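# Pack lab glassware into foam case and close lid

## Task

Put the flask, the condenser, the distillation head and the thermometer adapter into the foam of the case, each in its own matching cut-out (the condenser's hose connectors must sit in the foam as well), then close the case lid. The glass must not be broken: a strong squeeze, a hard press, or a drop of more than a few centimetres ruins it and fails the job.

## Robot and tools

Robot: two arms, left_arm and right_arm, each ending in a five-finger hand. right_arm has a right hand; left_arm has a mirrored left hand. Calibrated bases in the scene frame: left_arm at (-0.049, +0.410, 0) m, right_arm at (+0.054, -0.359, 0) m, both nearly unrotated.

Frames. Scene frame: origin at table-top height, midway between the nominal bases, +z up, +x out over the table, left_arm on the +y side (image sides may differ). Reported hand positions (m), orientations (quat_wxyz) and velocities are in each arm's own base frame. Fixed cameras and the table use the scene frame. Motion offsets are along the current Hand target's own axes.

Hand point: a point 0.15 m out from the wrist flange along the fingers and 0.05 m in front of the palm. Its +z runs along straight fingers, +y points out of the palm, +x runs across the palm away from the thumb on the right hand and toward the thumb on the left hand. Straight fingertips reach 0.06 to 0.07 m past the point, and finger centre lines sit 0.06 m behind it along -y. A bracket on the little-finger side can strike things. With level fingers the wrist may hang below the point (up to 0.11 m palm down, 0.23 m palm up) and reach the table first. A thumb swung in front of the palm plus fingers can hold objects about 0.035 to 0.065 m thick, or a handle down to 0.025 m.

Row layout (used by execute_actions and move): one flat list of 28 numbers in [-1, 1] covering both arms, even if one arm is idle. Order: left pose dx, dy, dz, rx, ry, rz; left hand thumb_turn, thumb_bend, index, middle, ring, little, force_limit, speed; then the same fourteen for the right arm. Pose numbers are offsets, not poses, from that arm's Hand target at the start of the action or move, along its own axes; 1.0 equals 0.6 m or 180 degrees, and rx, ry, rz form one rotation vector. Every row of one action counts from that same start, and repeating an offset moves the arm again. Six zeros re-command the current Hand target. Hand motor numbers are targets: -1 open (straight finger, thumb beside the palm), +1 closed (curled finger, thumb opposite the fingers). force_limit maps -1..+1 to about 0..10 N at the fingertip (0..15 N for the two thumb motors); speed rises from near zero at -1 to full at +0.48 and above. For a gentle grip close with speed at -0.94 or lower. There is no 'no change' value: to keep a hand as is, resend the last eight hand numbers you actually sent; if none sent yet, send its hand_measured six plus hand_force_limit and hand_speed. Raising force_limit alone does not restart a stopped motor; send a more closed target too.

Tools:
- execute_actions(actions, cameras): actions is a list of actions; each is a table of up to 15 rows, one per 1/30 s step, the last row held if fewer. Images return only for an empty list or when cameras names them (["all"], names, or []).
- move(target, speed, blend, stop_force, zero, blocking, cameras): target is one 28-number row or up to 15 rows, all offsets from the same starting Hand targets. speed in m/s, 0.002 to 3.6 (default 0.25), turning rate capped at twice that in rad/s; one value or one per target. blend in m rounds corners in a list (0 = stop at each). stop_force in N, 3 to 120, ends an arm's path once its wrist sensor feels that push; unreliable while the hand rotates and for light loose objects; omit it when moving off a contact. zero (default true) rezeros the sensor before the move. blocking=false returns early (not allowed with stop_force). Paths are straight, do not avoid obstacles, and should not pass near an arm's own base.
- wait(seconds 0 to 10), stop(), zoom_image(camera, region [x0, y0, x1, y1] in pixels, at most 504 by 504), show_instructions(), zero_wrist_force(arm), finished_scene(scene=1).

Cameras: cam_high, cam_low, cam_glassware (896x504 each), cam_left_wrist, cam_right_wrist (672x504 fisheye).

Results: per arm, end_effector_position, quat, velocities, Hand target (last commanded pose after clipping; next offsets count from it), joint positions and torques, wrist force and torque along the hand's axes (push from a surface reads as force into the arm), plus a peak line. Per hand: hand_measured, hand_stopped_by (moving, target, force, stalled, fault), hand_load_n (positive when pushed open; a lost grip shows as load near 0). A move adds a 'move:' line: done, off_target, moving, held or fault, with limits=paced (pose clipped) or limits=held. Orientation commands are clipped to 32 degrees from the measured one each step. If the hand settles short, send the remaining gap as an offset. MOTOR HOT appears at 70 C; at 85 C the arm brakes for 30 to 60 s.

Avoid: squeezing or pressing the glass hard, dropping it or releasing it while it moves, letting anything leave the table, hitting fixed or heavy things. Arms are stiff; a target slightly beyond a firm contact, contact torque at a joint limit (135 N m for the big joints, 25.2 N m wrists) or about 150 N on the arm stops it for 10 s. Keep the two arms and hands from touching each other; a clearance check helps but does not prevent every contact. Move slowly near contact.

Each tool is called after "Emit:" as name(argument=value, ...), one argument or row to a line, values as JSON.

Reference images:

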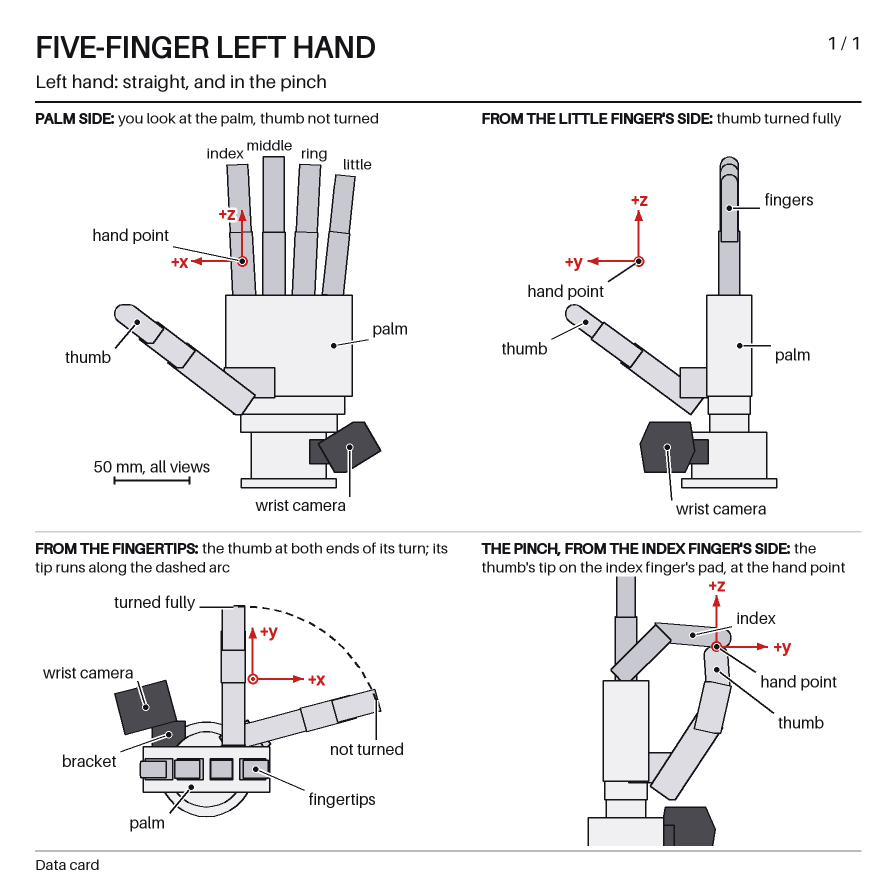

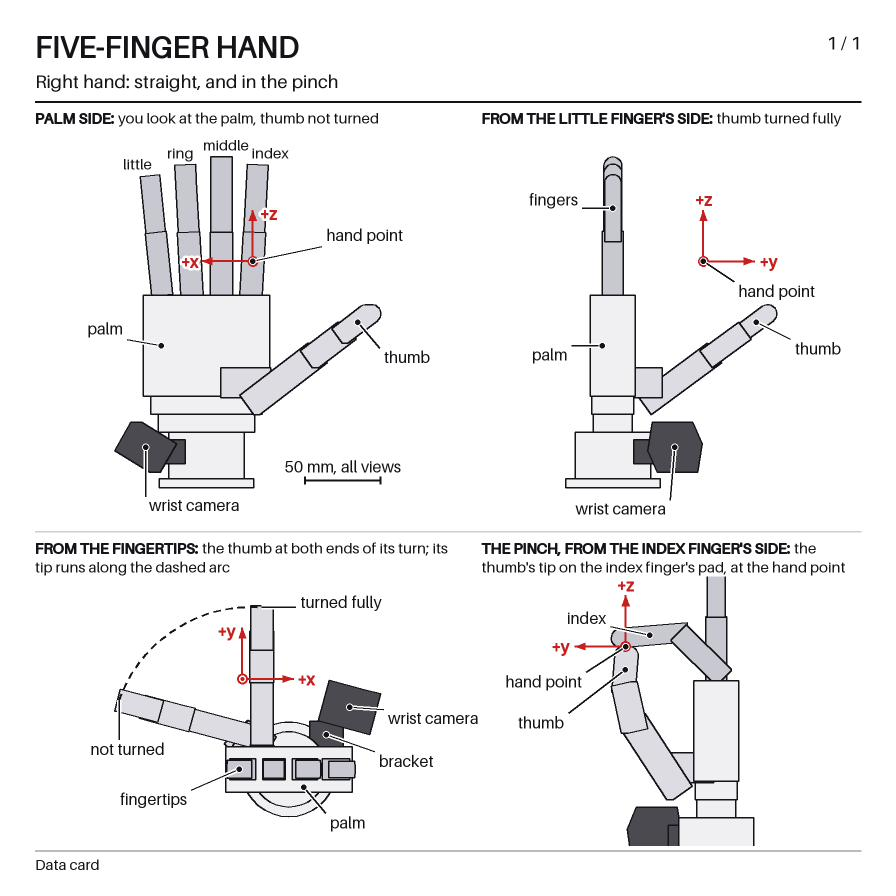

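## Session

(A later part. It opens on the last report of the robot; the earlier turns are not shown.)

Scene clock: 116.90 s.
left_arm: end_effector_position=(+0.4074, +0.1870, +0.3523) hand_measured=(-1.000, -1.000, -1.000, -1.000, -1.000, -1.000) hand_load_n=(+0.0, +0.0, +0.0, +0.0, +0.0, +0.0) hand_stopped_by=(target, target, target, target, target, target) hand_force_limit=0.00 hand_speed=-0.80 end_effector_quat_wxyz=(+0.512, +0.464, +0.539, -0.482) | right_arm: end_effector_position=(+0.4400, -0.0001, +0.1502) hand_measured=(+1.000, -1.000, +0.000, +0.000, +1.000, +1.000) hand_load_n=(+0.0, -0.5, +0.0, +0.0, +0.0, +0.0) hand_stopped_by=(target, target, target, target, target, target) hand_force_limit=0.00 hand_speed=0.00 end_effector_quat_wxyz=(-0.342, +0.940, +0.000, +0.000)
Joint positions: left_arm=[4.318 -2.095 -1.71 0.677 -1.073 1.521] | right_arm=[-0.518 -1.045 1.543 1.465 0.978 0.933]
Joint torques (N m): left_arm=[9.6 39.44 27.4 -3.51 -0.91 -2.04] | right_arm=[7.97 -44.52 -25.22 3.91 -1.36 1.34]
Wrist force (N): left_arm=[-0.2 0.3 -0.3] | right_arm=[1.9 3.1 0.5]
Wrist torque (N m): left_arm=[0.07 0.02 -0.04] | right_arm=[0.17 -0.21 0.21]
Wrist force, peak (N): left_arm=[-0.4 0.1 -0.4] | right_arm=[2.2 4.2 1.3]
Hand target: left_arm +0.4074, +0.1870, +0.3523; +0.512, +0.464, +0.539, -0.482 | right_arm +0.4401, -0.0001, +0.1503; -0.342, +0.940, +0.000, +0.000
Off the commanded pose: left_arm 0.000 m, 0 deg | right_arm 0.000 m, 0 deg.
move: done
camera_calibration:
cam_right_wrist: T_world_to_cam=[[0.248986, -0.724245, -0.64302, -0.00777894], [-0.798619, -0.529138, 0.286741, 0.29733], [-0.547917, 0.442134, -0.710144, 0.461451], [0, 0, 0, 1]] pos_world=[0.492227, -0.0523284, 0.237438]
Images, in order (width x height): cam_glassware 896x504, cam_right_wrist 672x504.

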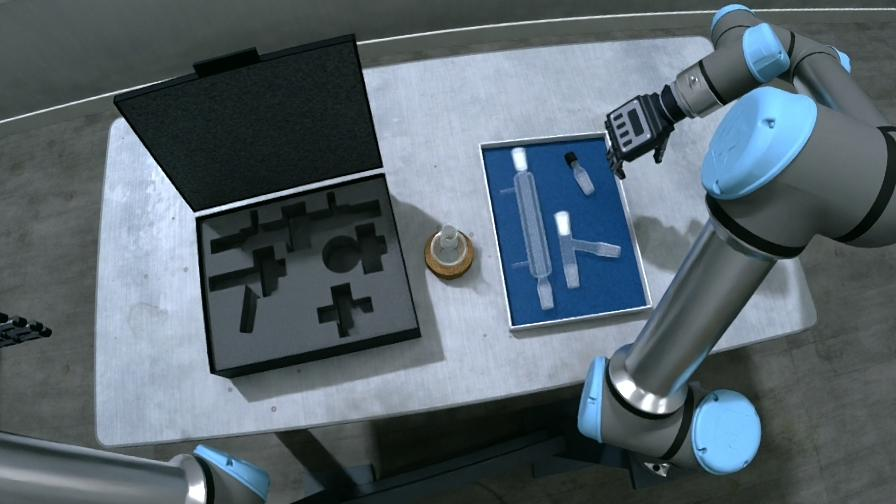

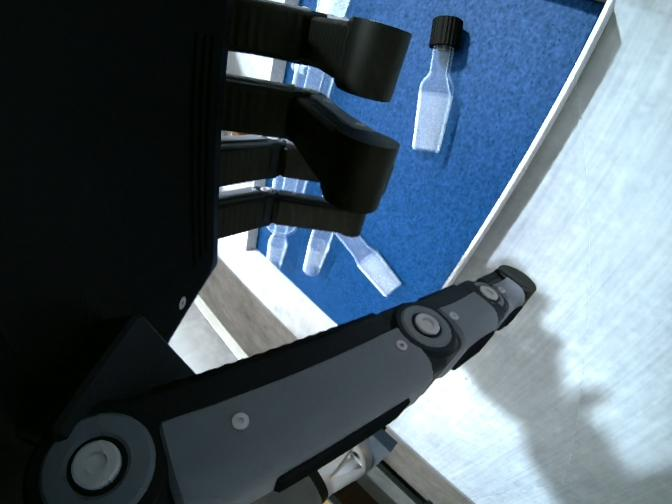

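Emit:
move(
  target=[0, 0, 0, 0, 0, 0, -1, -1, -1, -1, -1, -1, 0, -0.8, -0.0833, -0.1046, -0.021, 0, 0, 0, 1, -1, -1, -1, -1, -1, 0, 0.4],
  speed=0.15,
  cameras=["cam_glassware", "cam_right_wrist"],
)

Emit:
zoom_image(
  camera="cam_right_wrist",
  region=[250, 0, 550, 290],
)

Scene clock: 124.23 s.
left_arm: end_effector_position=(+0.4074, +0.1870, +0.3523) hand_measured=(-1.000, -1.000, -1.000, -1.000, -1.000, -1.000) hand_load_n=(+0.0, +0.0, +0.0, +0.0, +0.0, +0.0) hand_stopped_by=(target, target, target, target, target, target) hand_force_limit=0.00 hand_speed=-0.80 end_effector_quat_wxyz=(+0.512, +0.464, +0.539, -0.482) | right_arm: end_effector_position=(+0.3901, +0.0400, +0.2002) hand_measured=(+1.000, -1.000, -1.000, -1.000, -1.000, -1.000) hand_load_n=(+0.0, +0.0, +0.0, +0.0, +0.0, +0.0) hand_stopped_by=(target, target, target, target, target, target) hand_force_limit=0.00 hand_speed=0.40 end_effector_quat_wxyz=(-0.342, +0.940, +0.000, +0.000)
Joint positions: left_arm=[4.318 -2.095 -1.71 0.677 -1.073 1.521] | right_arm=[-0.493 -1.224 1.667 1.504 0.969 0.96]
Joint torques (N m): left_arm=[10.46 38.62 28.48 -3.55 -0.68 -2.09] | right_arm=[-4.34 -37.23 -17.26 1.72 0.73 -1.59]
Wrist force (N): left_arm=[-0.4 0.0 0.0] | right_arm=[1.8 3.2 0.7]
Wrist torque (N m): left_arm=[0.01 0.05 -0.04] | right_arm=[0.16 -0.21 0.19]
Wrist force, peak (N): left_arm=[-0.3 0.1 -0.7] | right_arm=[2.8 4.4 0.6]
Hand target: left_arm +0.4074, +0.1870, +0.3523; +0.512, +0.464, +0.539, -0.482 | right_arm +0.3901, +0.0399, +0.2002; -0.342, +0.940, +0.000, +0.000
Off the commanded pose: left_arm 0.000 m, 0 deg | right_arm 0.000 m, 0 deg.
move: done
camera_calibration:
cam_right_wrist: T_world_to_cam=[[0.249092, -0.72417, -0.643063, 0.0657324], [-0.798631, -0.5292, 0.286595, 0.264353], [-0.547852, 0.442182, -0.710164, 0.451909], [0, 0, 0, 1]] pos_world=[0.442327, -0.0123287, 0.287437]
Images, in order (width x height): cam_glassware 896x504, cam_right_wrist 672x504.

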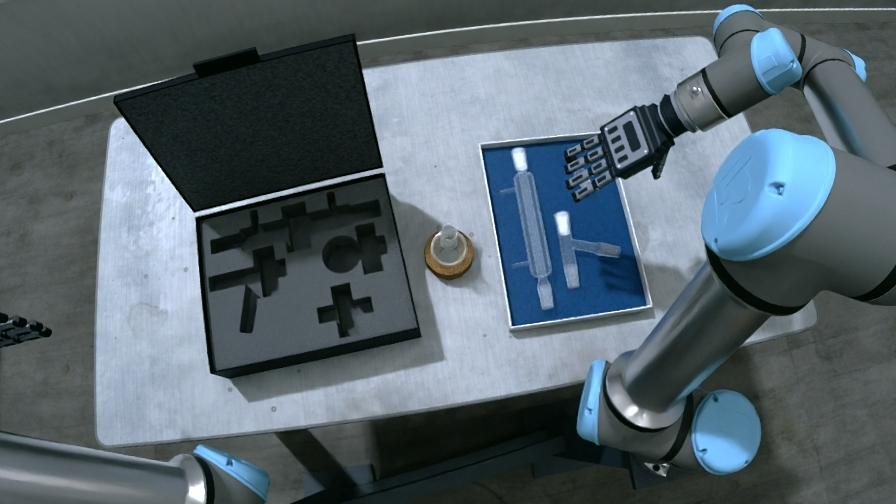

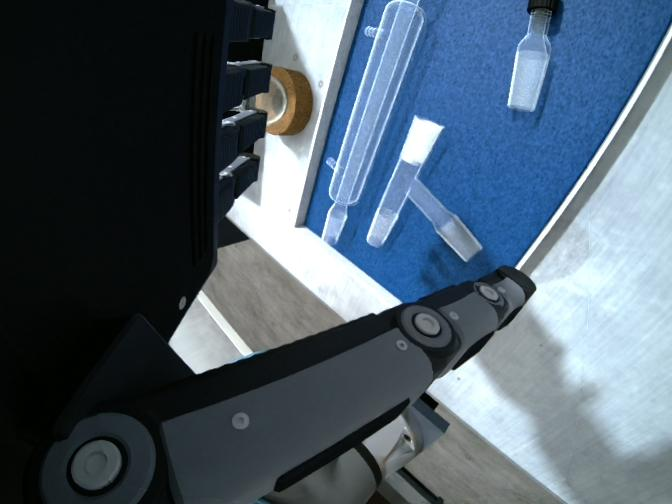

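Scaled by 1.680 from the camera's 672x504 image, which has a finer 960x720 frame.

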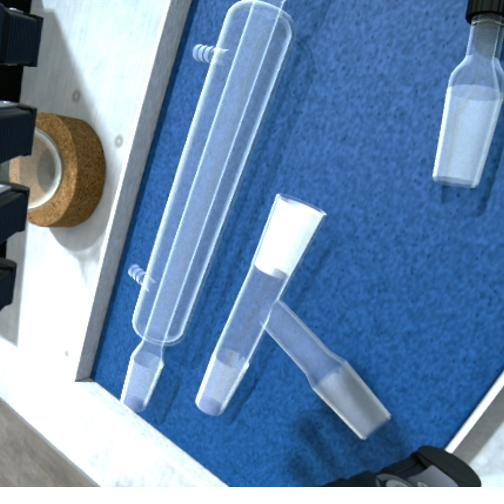

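Emit:
move(
  target=[0, 0, 0, 0, 0, 0, -1, -1, -1, -1, -1, -1, 0, -0.8, -0.1917, -0.5453, 0.2835, 0, 0.3214, 0.383, 1, -1, -1, -1, -1, -1, 0, 0.4],
  speed=0.3,
  cameras=["cam_high", "cam_glassware", "cam_right_wrist"],
)

Emit:
zoom_image(
  camera="cam_right_wrist",
  region=[220, 0, 620, 300],
)

Scene clock: 140.03 s.
left_arm: end_effector_position=(+0.4074, +0.1870, +0.3523) hand_measured=(-1.000, -1.000, -1.000, -1.000, -1.000, -1.000) hand_load_n=(+0.0, +0.0, +0.0, +0.0, +0.0, +0.0) hand_stopped_by=(target, target, target, target, target, target) hand_force_limit=0.00 hand_speed=-0.80 end_effector_quat_wxyz=(+0.512, +0.464, +0.539, -0.482) | right_arm: end_effector_position=(+0.2754, +0.4001, +0.2799) hand_measured=(+1.000, -1.000, -1.000, -1.000, -1.000, -1.000) hand_load_n=(+0.0, +0.0, +0.0, +0.0, +0.0, +0.0) hand_stopped_by=(target, target, target, target, target, target) hand_force_limit=0.00 hand_speed=0.40 end_effector_quat_wxyz=(-0.242, +0.664, -0.665, +0.242) end_effector_velocity=(+0.000, +0.000, +0.000) end_effector_angular_velocity=(-0.001, +0.000, -0.004)
Joint positions: left_arm=[4.318 -2.095 -1.71 0.677 -1.073 1.521] | right_arm=[0.824 -1.393 1.447 0.999 2.063 3.833]
Joint velocities: left_arm=[within noise] | right_arm=[0.001 0.001 -0.001 0.003 0.003 0.005]
Joint torques (N m): left_arm=[9.41 38.63 28.04 -3.78 -0.87 -2.23] | right_arm=[7.08 -14.8 -26.85 2.62 2.31 1.35]
Wrist force (N): left_arm=[-0.3 -0.1 -0.4] | right_arm=[1.5 3.2 0.4]
Wrist torque (N m): left_arm=[0.03 0.03 -0.04] | right_arm=[0.19 -0.16 0.10]
Wrist force, peak (N): left_arm=[-0.6 0.0 -0.4] | right_arm=[2.2 4.1 0.0]
Hand target: left_arm +0.4074, +0.1870, +0.3523; +0.512, +0.464, +0.539, -0.482 | right_arm +0.2754, +0.4001, +0.2799; -0.242, +0.664, -0.665, +0.242
Off the commanded pose: left_arm 0.000 m, 0 deg | right_arm 0.000 m, 0 deg.
move: done
camera_calibration:
cam_right_wrist: T_world_to_cam=[[-0.723356, -0.249261, -0.643914, 0.484399], [-0.529622, 0.798632, 0.285811, -0.264665], [0.443009, 0.547774, -0.709709, -0.028775], [0, 0, 0, 1]] pos_world=[0.222968, 0.347874, 0.367134]
Images, in order (width x height): cam_high 896x504, cam_glassware 896x504, cam_right_wrist 672x504.

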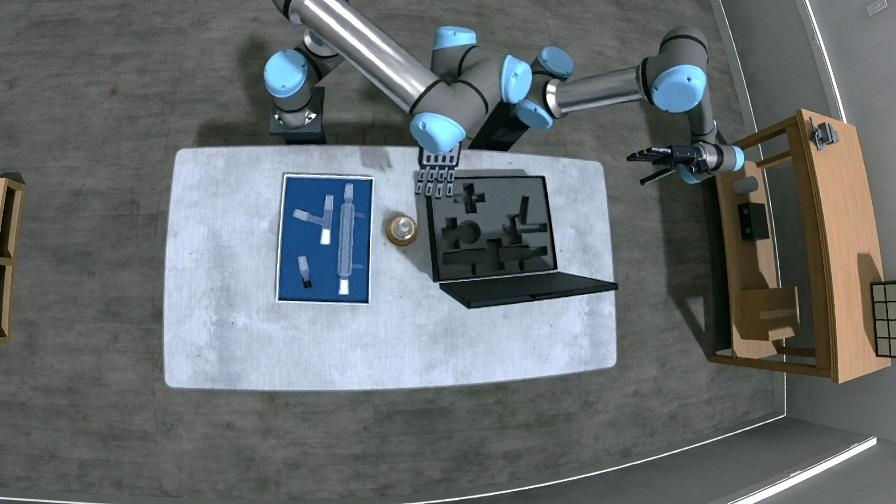

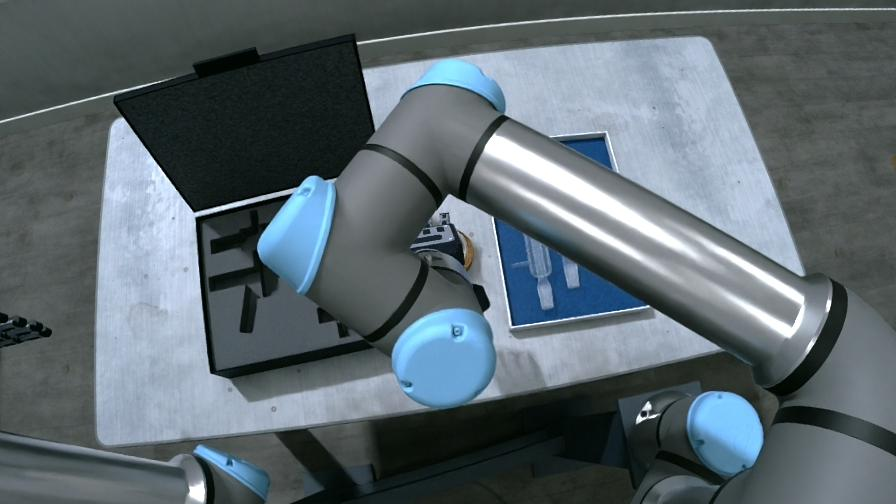

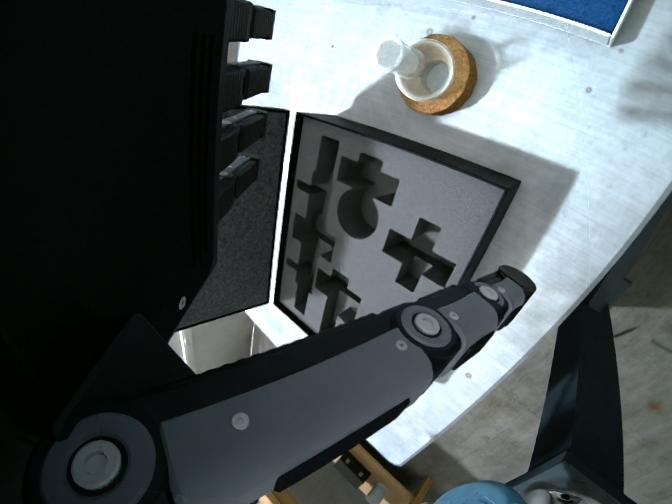

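Scaled by 1.260 from the camera's 672x504 image, which has a finer 960x720 frame.

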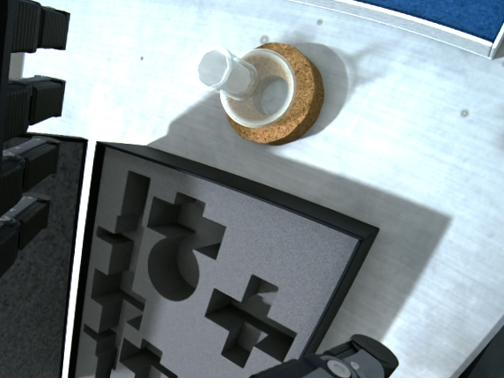

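Emit:
move(
  target=[0, 0, 0, 0, 0, 0, -1, -1, -1, -1, -1, -1, 0, -0.8, -0.1667, -0.0917, 0.0334, 0, 0, 0, -1, -1, -1, -1, -1, -1, 0, 0.4],
  speed=0.25,
  cameras=["cam_high", "cam_right_wrist"],
)

Emit:
zoom_image(
  camera="cam_right_wrist",
  region=[230, 0, 550, 260],
)

Scene clock: 143.03 s.
left_arm: end_effector_position=(+0.4074, +0.1870, +0.3523) hand_measured=(-1.000, -1.000, -1.000, -1.000, -1.000, -1.000) hand_load_n=(+0.0, +0.0, +0.0, +0.0, +0.0, +0.0) hand_stopped_by=(target, target, target, target, target, target) hand_force_limit=0.00 hand_speed=-0.80 end_effector_quat_wxyz=(+0.512, +0.464, +0.539, -0.482) | right_arm: end_effector_position=(+0.3304, +0.5001, +0.2999) hand_measured=(-1.000, -1.000, -1.000, -1.000, -1.000, -1.000) hand_load_n=(-0.5, +0.0, +0.0, +0.0, +0.0, +0.0) hand_stopped_by=(target, target, target, target, target, target) hand_force_limit=0.00 hand_speed=0.40 end_effector_quat_wxyz=(-0.242, +0.664, -0.665, +0.242)
Joint positions: left_arm=[4.318 -2.095 -1.71 0.677 -1.073 1.521] | right_arm=[0.879 -1.09 0.993 1.177 2.09 3.889]
Joint torques (N m): left_arm=[9.83 37.9 28 -3.58 -0.97 -2.05] | right_arm=[-5.08 -26 -27.41 2.48 -0.25 -1.58]
Wrist force (N): left_arm=[-0.2 -0.2 0.0] | right_arm=[1.3 3.0 0.1]
Wrist torque (N m): left_arm=[-0.02 0.03 -0.02] | right_arm=[0.17 -0.12 0.14]
Wrist force, peak (N): left_arm=[-0.4 0.0 -0.5] | right_arm=[3.4 4.1 -0.1]
Hand target: left_arm +0.4074, +0.1870, +0.3523; +0.512, +0.464, +0.539, -0.482 | right_arm +0.3305, +0.5001, +0.2999; -0.242, +0.664, -0.665, +0.242
Off the commanded pose: left_arm 0.000 m, 0 deg | right_arm 0.000 m, 0 deg.
move: done
camera_calibration:
cam_right_wrist: T_world_to_cam=[[-0.723295, -0.249186, -0.644011, 0.562048], [-0.529611, 0.798645, 0.285793, -0.321064], [0.443121, 0.547789, -0.709628, -0.0938372], [0, 0, 0, 1]] pos_world=[0.278068, 0.447874, 0.387133]
Images, in order (width x height): cam_high 896x504, cam_right_wrist 672x504.

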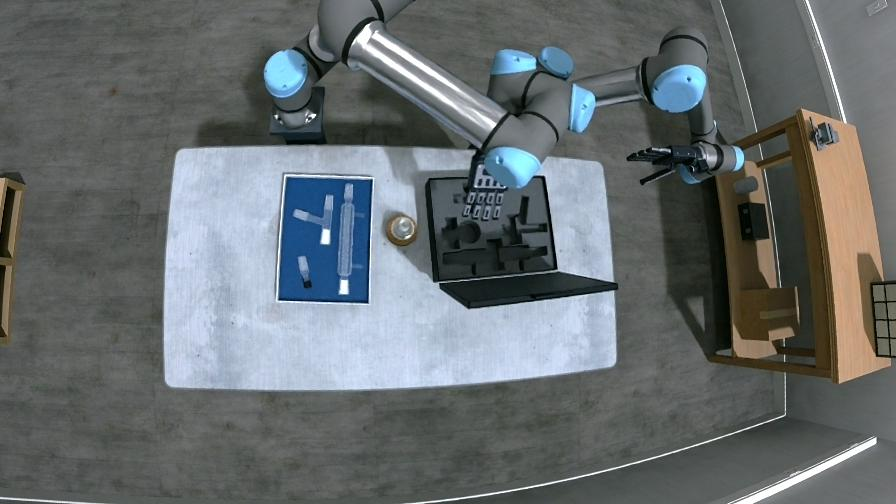

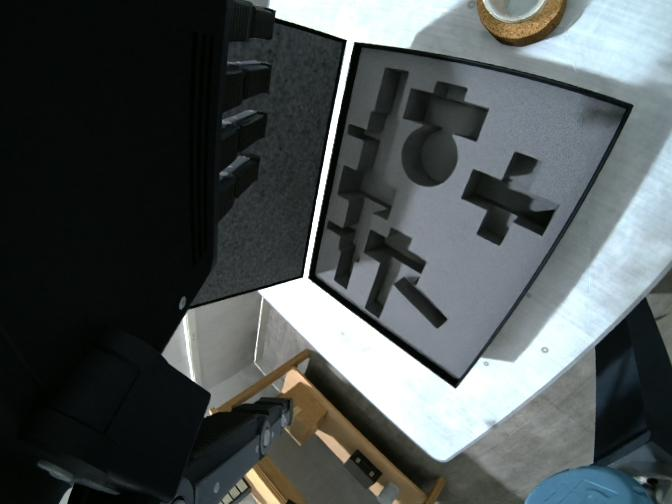

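Scaled by 1.575 from the camera's 672x504 image, which has a finer 960x720 frame.

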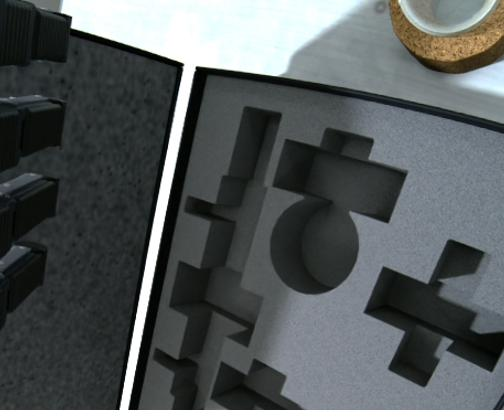

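Emit:
zoom_image(
  camera="cam_right_wrist",
  region=[300, 180, 480, 340],
)

Emit:
zoom_image(
  camera="cam_right_wrist",
  region=[320, 30, 500, 190],
)

Emit:
zoom_image(
  camera="cam_right_wrist",
  region=[400, 130, 580, 260],
)

Scaled by 2.800 from the camera's 672x504 image, which has a finer 960x720 frame.

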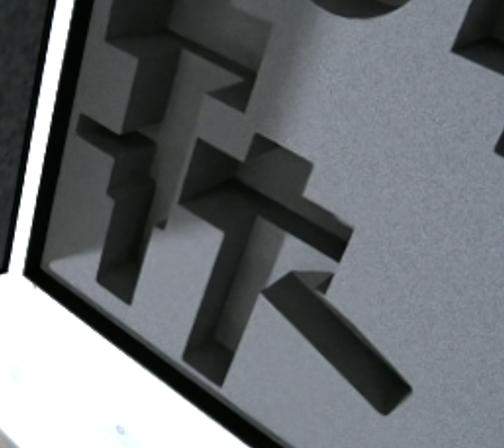

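Scaled by 2.800 from the camera's 672x504 image, which has a finer 960x720 frame.

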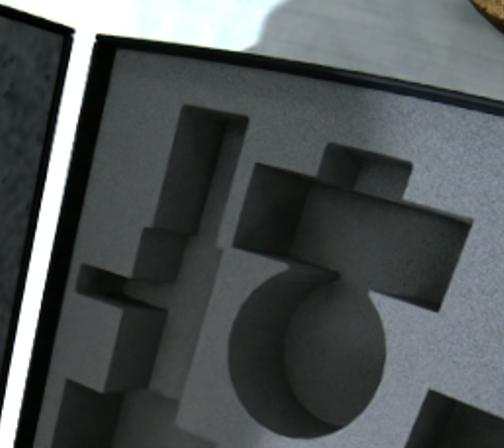

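Scaled by 2.800 from the camera's 672x504 image, which has a finer 960x720 frame.

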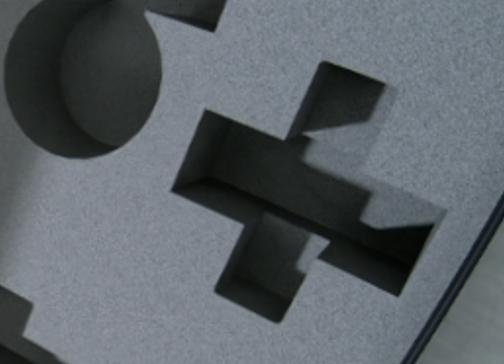

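Emit:
zoom_image(
  camera="cam_right_wrist",
  region=[340, 210, 470, 340],
)

Emit:
execute_actions(
  actions=[],
  cameras=["cam_low"],
)

Emit:
zoom_image(
  camera="cam_low",
  region=[380, 60, 640, 330],
)

Scaled by 3.877 from the camera's 672x504 image, which has a finer 960x720 frame.

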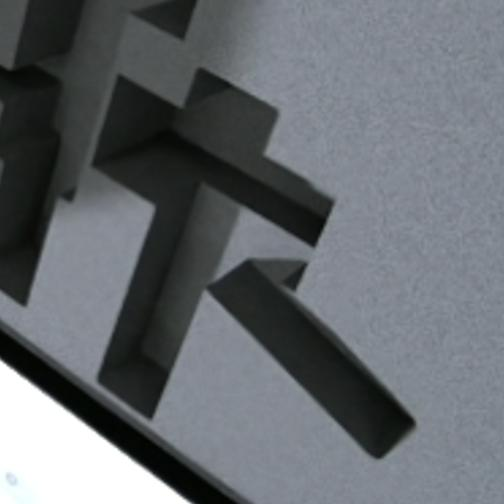

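Scene clock: 178.03 s.
left_arm: end_effector_position=(+0.4074, +0.1870, +0.3523) hand_measured=(-1.000, -1.000, -1.000, -1.000, -1.000, -1.000) hand_load_n=(+0.0, +0.0, +0.0, +0.0, +0.0, +0.0) hand_stopped_by=(target, target, target, target, target, target) hand_force_limit=0.00 hand_speed=-0.80 end_effector_quat_wxyz=(+0.512, +0.464, +0.539, -0.482) | right_arm: end_effector_position=(+0.3305, +0.5001, +0.2999) hand_measured=(-1.000, -1.000, -1.000, -1.000, -1.000, -1.000) hand_load_n=(+0.0, +0.0, +0.0, +0.0, +0.0, +0.0) hand_stopped_by=(target, target, target, target, target, target) hand_force_limit=0.00 hand_speed=0.40 end_effector_quat_wxyz=(-0.242, +0.664, -0.665, +0.242)
Joint positions: left_arm=[4.318 -2.095 -1.71 0.677 -1.073 1.521] | right_arm=[0.879 -1.09 0.993 1.177 2.09 3.889]
Joint velocities: within noise
Joint torques (N m): left_arm=[9.8 38.4 27.28 -3.65 -1.06 -2.2] | right_arm=[-4.92 -25.73 -27.24 2.75 -0.24 -1.49]
Motor temperatures (°C): left_arm=[31 29 32 34 33 35] | right_arm=[29 33 30 32 36 31]
Wrist force (N): left_arm=[-0.3 0.0 -0.1] | right_arm=[1.6 2.9 0.5]
Wrist torque (N m): left_arm=[0.03 0.04 -0.04] | right_arm=[0.13 -0.18 0.16]
Wrist force, peak (N): left_arm=[-0.6 0.0 -0.1] | right_arm=[1.8 3.4 0.7]
Hand target: left_arm +0.4074, +0.1870, +0.3523; +0.512, +0.464, +0.539, -0.482 | right_arm +0.3305, +0.5001, +0.2999; -0.242, +0.664, -0.665, +0.242
Off the commanded pose: left_arm 0.000 m, 0 deg | right_arm 0.000 m, 0 deg.
Images, in order (width x height): cam_low 896x504.

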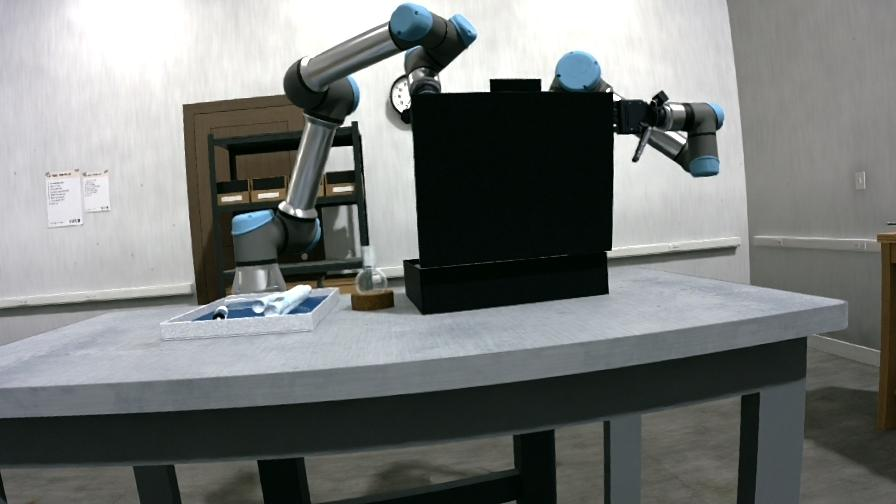

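Scaled by 1.867 from the camera's 896x504 image, which has a finer 1280x720 frame.

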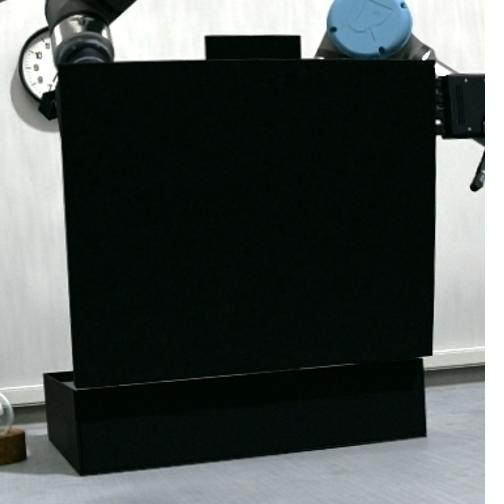

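Emit:
move(
  target=[0, 0, 0, 0, 0, 0, -1, -1, -1, -1, -1, -1, 0, -0.8, -0.1667, 0.2122, 0.1918, 0, 0, 0, 1, -1, 0, 0, 1, 1, 0, 0.4],
  speed=0.2,
)

Emit:
move(
  target=[0, 0, 0, 0, 0, 0, -1, -1, -1, -1, -1, -1, 0, -0.8, 0, 0.0589, 0.0702, 0, 0, 0, 1, -1, 0, 0, 1, 1, 0, 0.4],
  speed=0.015,
  stop_force=3,
  cameras=["cam_high", "cam_right_wrist"],
)

Scene clock: 184.70 s.
left_arm: end_effector_position=(+0.4074, +0.1870, +0.3523) hand_measured=(-1.000, -1.000, -1.000, -1.000, -1.000, -1.000) hand_load_n=(+0.0, +0.0, +0.0, +0.5, +0.0, +0.0) hand_stopped_by=(target, target, target, target, target, target) hand_force_limit=0.00 hand_speed=-0.80 end_effector_quat_wxyz=(+0.512, +0.464, +0.539, -0.482) | right_arm: end_effector_position=(+0.3071, +0.6000, +0.1299) hand_measured=(+1.000, -1.000, +0.000, +0.000, +1.000, +1.000) hand_load_n=(+0.0, +0.0, +0.0, +0.0, +0.0, +0.0) hand_stopped_by=(target, target, target, target, target, target) hand_force_limit=0.00 hand_speed=0.40 end_effector_quat_wxyz=(-0.242, +0.664, -0.665, +0.242)
Joint positions: left_arm=[4.318 -2.095 -1.71 0.677 -1.073 1.521] | right_arm=[1.022 -0.814 0.997 0.975 2.152 4.039]
Joint torques (N m): left_arm=[8.33 37.23 28.23 -3.51 -1.1 -2.24] | right_arm=[1.6 -34.7 -10.91 0.95 -0.3 -0.8]
Wrist force (N): left_arm=[-0.4 0.1 -0.1] | right_arm=[1.8 3.2 0.3]
Wrist torque (N m): left_arm=[0.03 0.05 -0.05] | right_arm=[0.23 -0.21 0.24]
Wrist force, peak (N): left_arm=[-0.5 -0.1 -0.3] | right_arm=[0.8 4.2 1.3]
Hand target: left_arm +0.4074, +0.1870, +0.3523; +0.512, +0.464, +0.539, -0.482 | right_arm +0.3071, +0.6000, +0.1298; -0.242, +0.664, -0.665, +0.242
Off the commanded pose: left_arm 0.000 m, 0 deg | right_arm 0.000 m, 0 deg.
move: done

Scene clock: 188.20 s.
left_arm: end_effector_position=(+0.4074, +0.1870, +0.3523) hand_measured=(-1.000, -1.000, -1.000, -1.000, -1.000, -1.000) hand_load_n=(+0.0, +0.0, +0.0, +0.0, +0.0, +0.0) hand_stopped_by=(target, target, target, target, target, target) hand_force_limit=0.00 hand_speed=-0.80 end_effector_quat_wxyz=(+0.512, +0.464, +0.539, -0.482) | right_arm: end_effector_position=(+0.3071, +0.6000, +0.0934) hand_measured=(+1.000, -1.000, +0.000, +0.000, +1.000, +1.000) hand_load_n=(+0.0, +0.0, +0.0, -1.5, +0.0, +0.0) hand_stopped_by=(target, target, target, target, target, target) hand_force_limit=0.00 hand_speed=0.40 end_effector_quat_wxyz=(-0.242, +0.664, -0.665, +0.242)
Joint positions: left_arm=[4.318 -2.095 -1.71 0.677 -1.073 1.521] | right_arm=[1.022 -0.792 1.054 0.897 2.152 4.039]
Joint torques (N m): left_arm=[9.39 37.84 28.16 -3.55 -0.99 -2.01] | right_arm=[-0.86 -52.29 -25.37 1 -0.18 -1.37]
Wrist force (N): left_arm=[-0.2 0.0 -0.3] | right_arm=[1.5 0.9 -1.5]
Wrist torque (N m): left_arm=[0.04 0.01 -0.03] | right_arm=[0.20 -0.15 0.16]
Wrist force, peak (N): left_arm=[0.1 0.2 -0.6] | right_arm=[1.9 3.3 0.4]
Hand target: left_arm +0.4074, +0.1870, +0.3523; +0.512, +0.464, +0.539, -0.482 | right_arm +0.3071, +0.6000, +0.0934; -0.242, +0.664, -0.665, +0.242 (not the last commanded pose)
Off the commanded pose: left_arm 0.000 m, 0 deg | right_arm 0.019 m, 0 deg.
move: contact (right_arm)
camera_calibration:
cam_right_wrist: T_world_to_cam=[[-0.723435, -0.249251, -0.64383, 0.437139], [-0.529521, 0.798709, 0.285782, -0.354228], [0.443001, 0.547666, -0.709797, -0.284647], [0, 0, 0, 1]] pos_world=[0.254769, 0.547774, 0.180634]
Images, in order (width x height): cam_high 896x504, cam_right_wrist 672x504.

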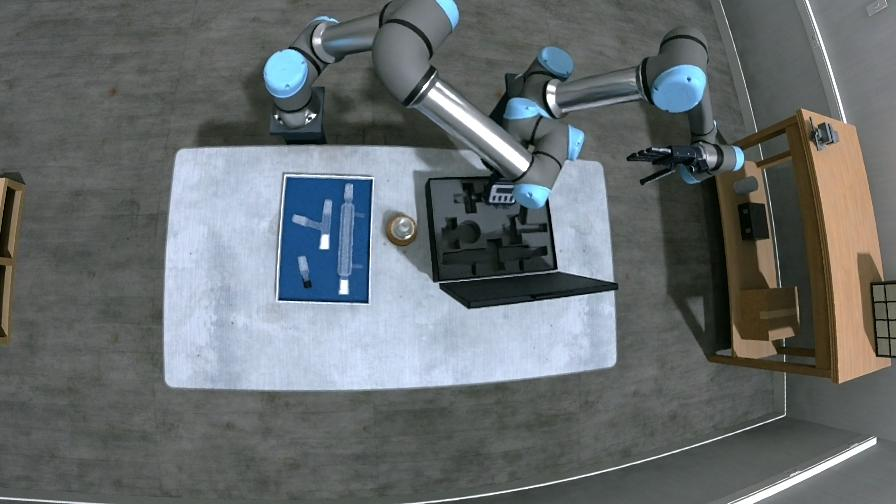

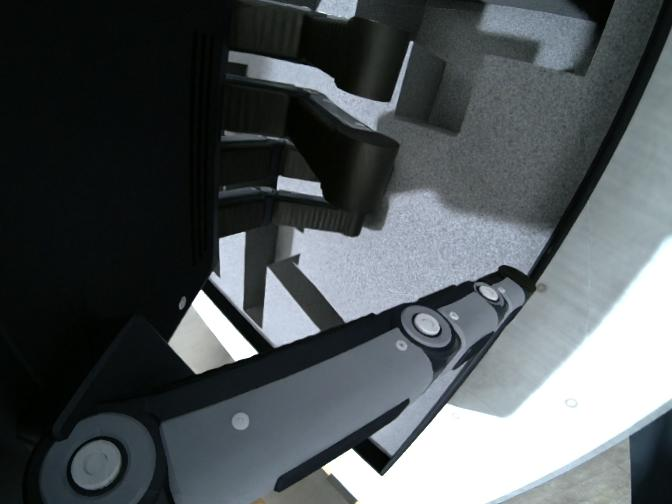

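Emit:
move(
  target=[
    [0, 0, 0, 0, 0, 0, -1, -1, -1, -1, -1, -1, 0, -0.8, 0, -0.1607, -0.1915, 0, 0, 0, 1, -1, -1, -1, -1, -1, 0, 0.4],
    [0.0322, 0.1742, 0.1562, -0.0076, 0.1656, 0.0174, -1, -1, -1, -1, -1, -1, 0, -0.8, 0.9333, -0.22, -0.0473, 0, -0.3089, -0.3681, 1, -1, -1, -1, -1, -1, 0, 0.4],
  ],
  speed=0.3,
  blend=0.03,
  cameras=["cam_high", "cam_glassware", "cam_left_wrist", "cam_right_wrist"],
)

Emit:
zoom_image(
  camera="cam_right_wrist",
  region=[250, 0, 550, 290],
)

Scene clock: 209.77 s.
left_arm: end_effector_position=(+0.5202, +0.1048, +0.3273) hand_measured=(-1.000, -1.000, -1.000, -1.000, -1.000, -1.000) hand_load_n=(+0.0, +0.0, +0.0, +0.0, +0.0, +0.0) hand_stopped_by=(target, target, target, target, target, target) hand_force_limit=0.00 hand_speed=-0.80 end_effector_quat_wxyz=(+0.374, +0.581, +0.645, -0.326) | right_arm: end_effector_position=(+0.3894, +0.0401, +0.2005) hand_measured=(+1.000, -1.000, -1.000, -1.000, -1.000, -1.000) hand_load_n=(+0.0, +0.0, +0.0, +0.0, +0.0, +0.0) hand_stopped_by=(target, target, target, target, target, target) hand_force_limit=0.00 hand_speed=0.40 end_effector_quat_wxyz=(-0.342, +0.939, -0.029, +0.011) end_effector_velocity=(+0.000, +0.000, +0.000) end_effector_angular_velocity=(+0.000, +0.000, +0.004)
Joint positions: left_arm=[3.995 -2.075 -1.403 1.058 -0.875 1.074] | right_arm=[-0.506 -1.242 1.683 1.474 0.952 1.016]
Joint velocities: left_arm=[within noise] | right_arm=[-0.001 0 0 0.003 0.001 -0.005]
Joint torques (N m): left_arm=[9.48 43.06 2.89 -3.62 -0.62 0.89] | right_arm=[-4.76 -18.17 -16.7 3.91 0.74 -1.6]
Wrist force (N): left_arm=[-0.1 0.4 -0.2] | right_arm=[2.1 3.0 0.5]
Wrist torque (N m): left_arm=[0.07 0.03 -0.06] | right_arm=[0.14 -0.24 0.26]
Wrist force, peak (N): left_arm=[-0.5 1.1 0.0] | right_arm=[1.6 4.7 2.3]
Hand target: left_arm +0.5201, +0.1048, +0.3273; +0.374, +0.581, +0.645, -0.326 | right_arm +0.3894, +0.0400, +0.2005; -0.342, +0.939, -0.029, +0.011
Off the commanded pose: left_arm 0.000 m, 0 deg | right_arm 0.000 m, 0 deg.
move: done
camera_calibration:
cam_left_wrist: T_world_to_cam=[[-0.962533, -0.000969195, -0.271163, 0.591895], [0.128489, 0.878975, -0.459232, -0.010748], [0.238791, -0.476868, -0.845917, 0.312745], [0, 0, 0, 1]] pos_world=[0.496418, 0.159159, 0.420121]
cam_right_wrist: T_world_to_cam=[[0.204592, -0.738077, -0.64295, 0.0841243], [-0.829546, -0.479417, 0.286379, 0.273903], [-0.519611, 0.474765, -0.710354, 0.439484], [0, 0, 0, 1]] pos_world=[0.438365, -0.015248, 0.287837]
Images, in order (width x height): cam_high 896x504, cam_glassware 896x504, cam_left_wrist 672x504, cam_right_wrist 672x504.

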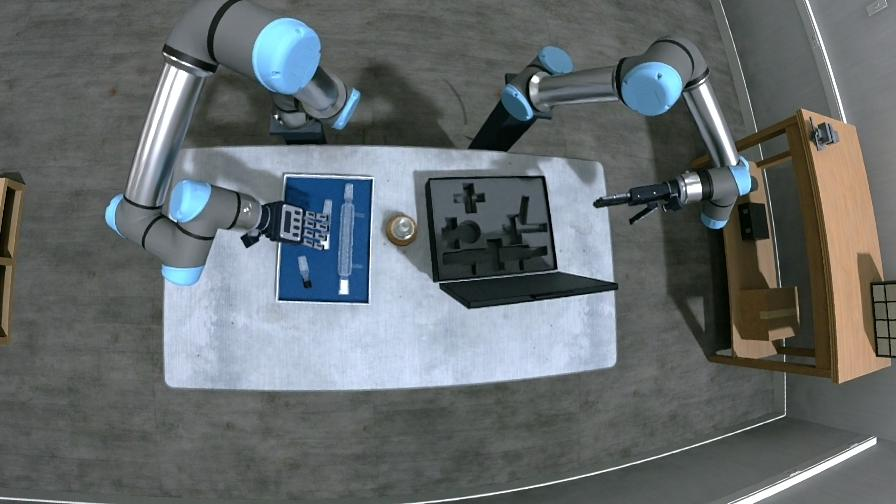

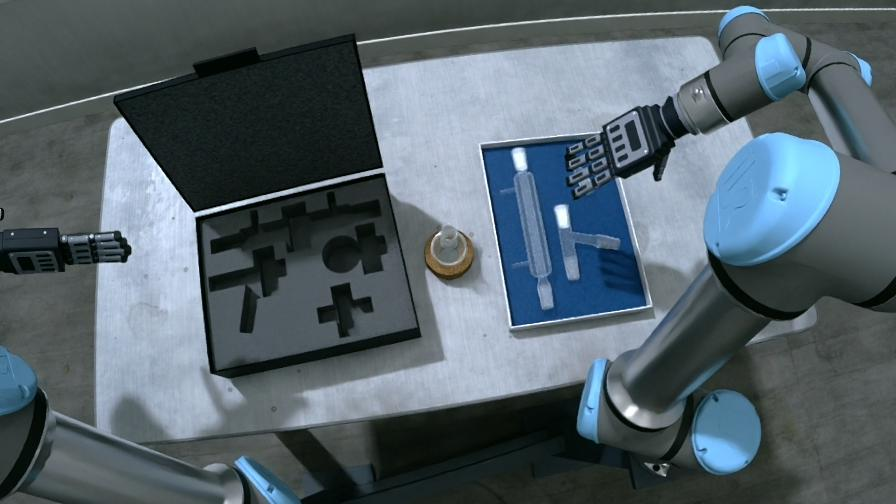

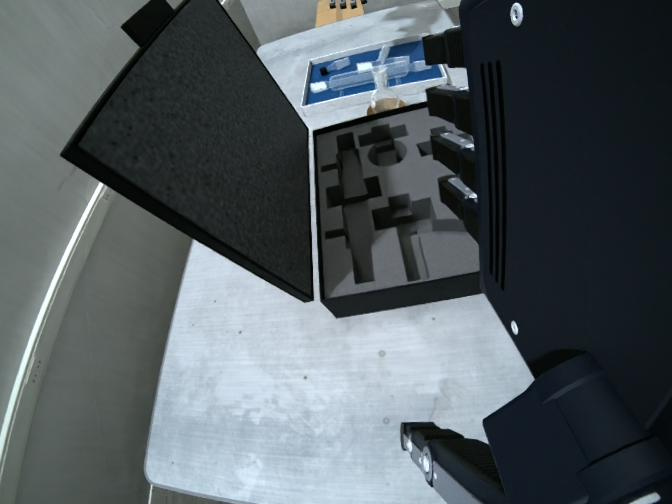

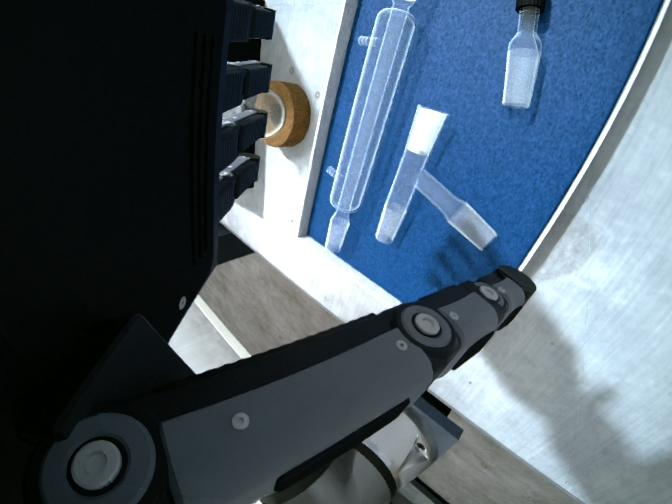

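Scaled by 1.680 from the camera's 672x504 image, which has a finer 960x720 frame.

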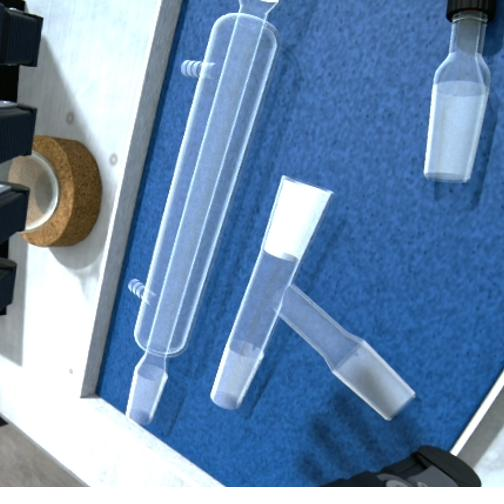

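Emit:
move(
  target=[0, 0, 0, 0, 0, 0, -1, -1, -1, -1, -1, -1, 0, -0.8, 0.1133, -0.0773, 0.0225, 0, 0, 0, 1, -1, -1, -1, -1, -1, 0, 0.4],
  speed=0.25,
  cameras=["cam_high", "cam_right_wrist"],
)

Emit:
zoom_image(
  camera="cam_right_wrist",
  region=[230, 0, 530, 290],
)

Scene clock: 224.00 s.
left_arm: end_effector_position=(+0.5201, +0.1048, +0.3273) hand_measured=(-1.000, -1.000, -1.000, -1.000, -1.000, -1.000) hand_load_n=(+0.0, +0.0, +0.0, +0.0, +0.0, +0.0) hand_stopped_by=(target, target, target, target, target, target) hand_force_limit=0.00 hand_speed=-0.80 end_effector_quat_wxyz=(+0.374, +0.581, +0.645, -0.326) | right_arm: end_effector_position=(+0.4600, +0.0799, +0.2200) hand_measured=(+1.000, -1.000, -1.000, -1.000, -1.000, -1.000) hand_load_n=(+0.0, -0.5, +0.0, +0.0, +0.0, -0.5) hand_stopped_by=(target, target, target, target, target, target) hand_force_limit=0.00 hand_speed=0.40 end_effector_quat_wxyz=(-0.341, +0.939, -0.029, +0.011)
Joint positions: left_arm=[3.995 -2.075 -1.403 1.058 -0.875 1.074] | right_arm=[-0.354 -1.111 1.412 1.506 0.908 1.197]
Joint torques (N m): left_arm=[10.87 42.6 2.75 -0.62 -0.48 -2.38] | right_arm=[7.93 -24.88 -25.16 1.64 -1.45 1.07]
Wrist force (N): left_arm=[-0.1 0.5 -0.1] | right_arm=[1.8 2.9 0.7]
Wrist torque (N m): left_arm=[0.08 0.03 -0.05] | right_arm=[0.12 -0.22 0.23]
Wrist force, peak (N): left_arm=[-0.3 0.7 -0.6] | right_arm=[1.1 4.0 0.4]
Hand target: left_arm +0.5201, +0.1048, +0.3273; +0.374, +0.581, +0.645, -0.326 | right_arm +0.4600, +0.0799, +0.2200; -0.342, +0.939, -0.029, +0.011
Off the commanded pose: left_arm 0.000 m, 0 deg | right_arm 0.000 m, 0 deg.
move: done
camera_calibration:
cam_right_wrist: T_world_to_cam=[[0.204504, -0.738154, -0.64289, 0.111578], [-0.82946, -0.479425, 0.286615, 0.345796], [-0.519783, 0.474638, -0.710313, 0.471081], [0, 0, 0, 1]] pos_world=[0.508865, 0.0245521, 0.307238]
Images, in order (width x height): cam_high 896x504, cam_right_wrist 672x504.

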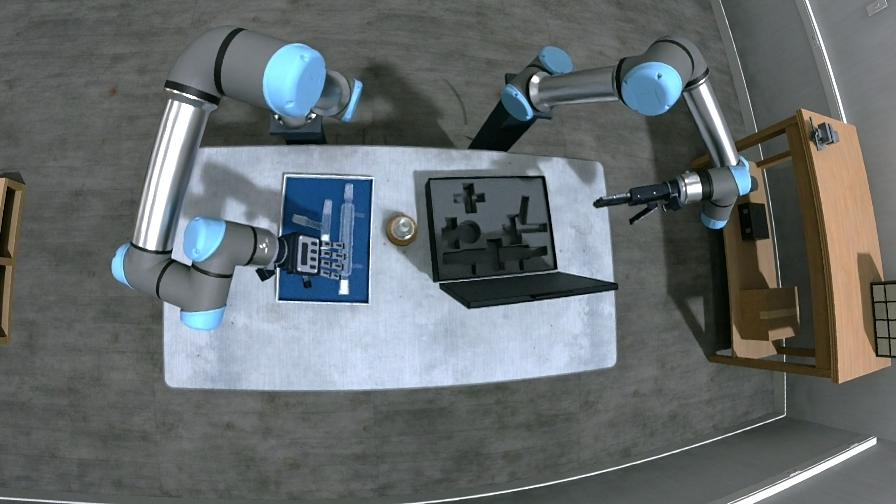

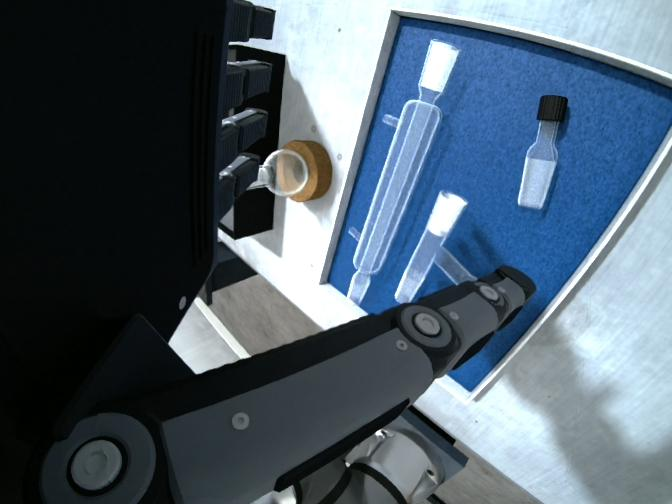

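Scaled by 1.680 from the camera's 672x504 image, which has a finer 960x720 frame.

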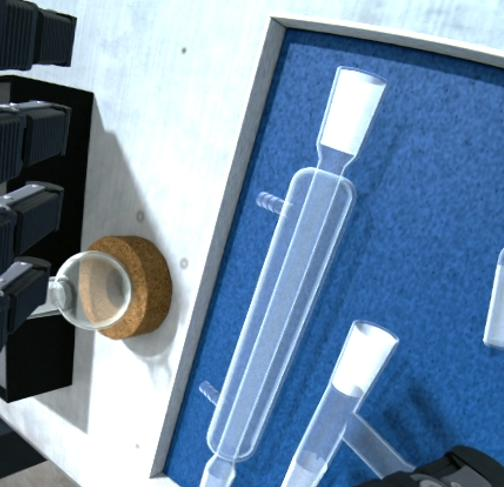

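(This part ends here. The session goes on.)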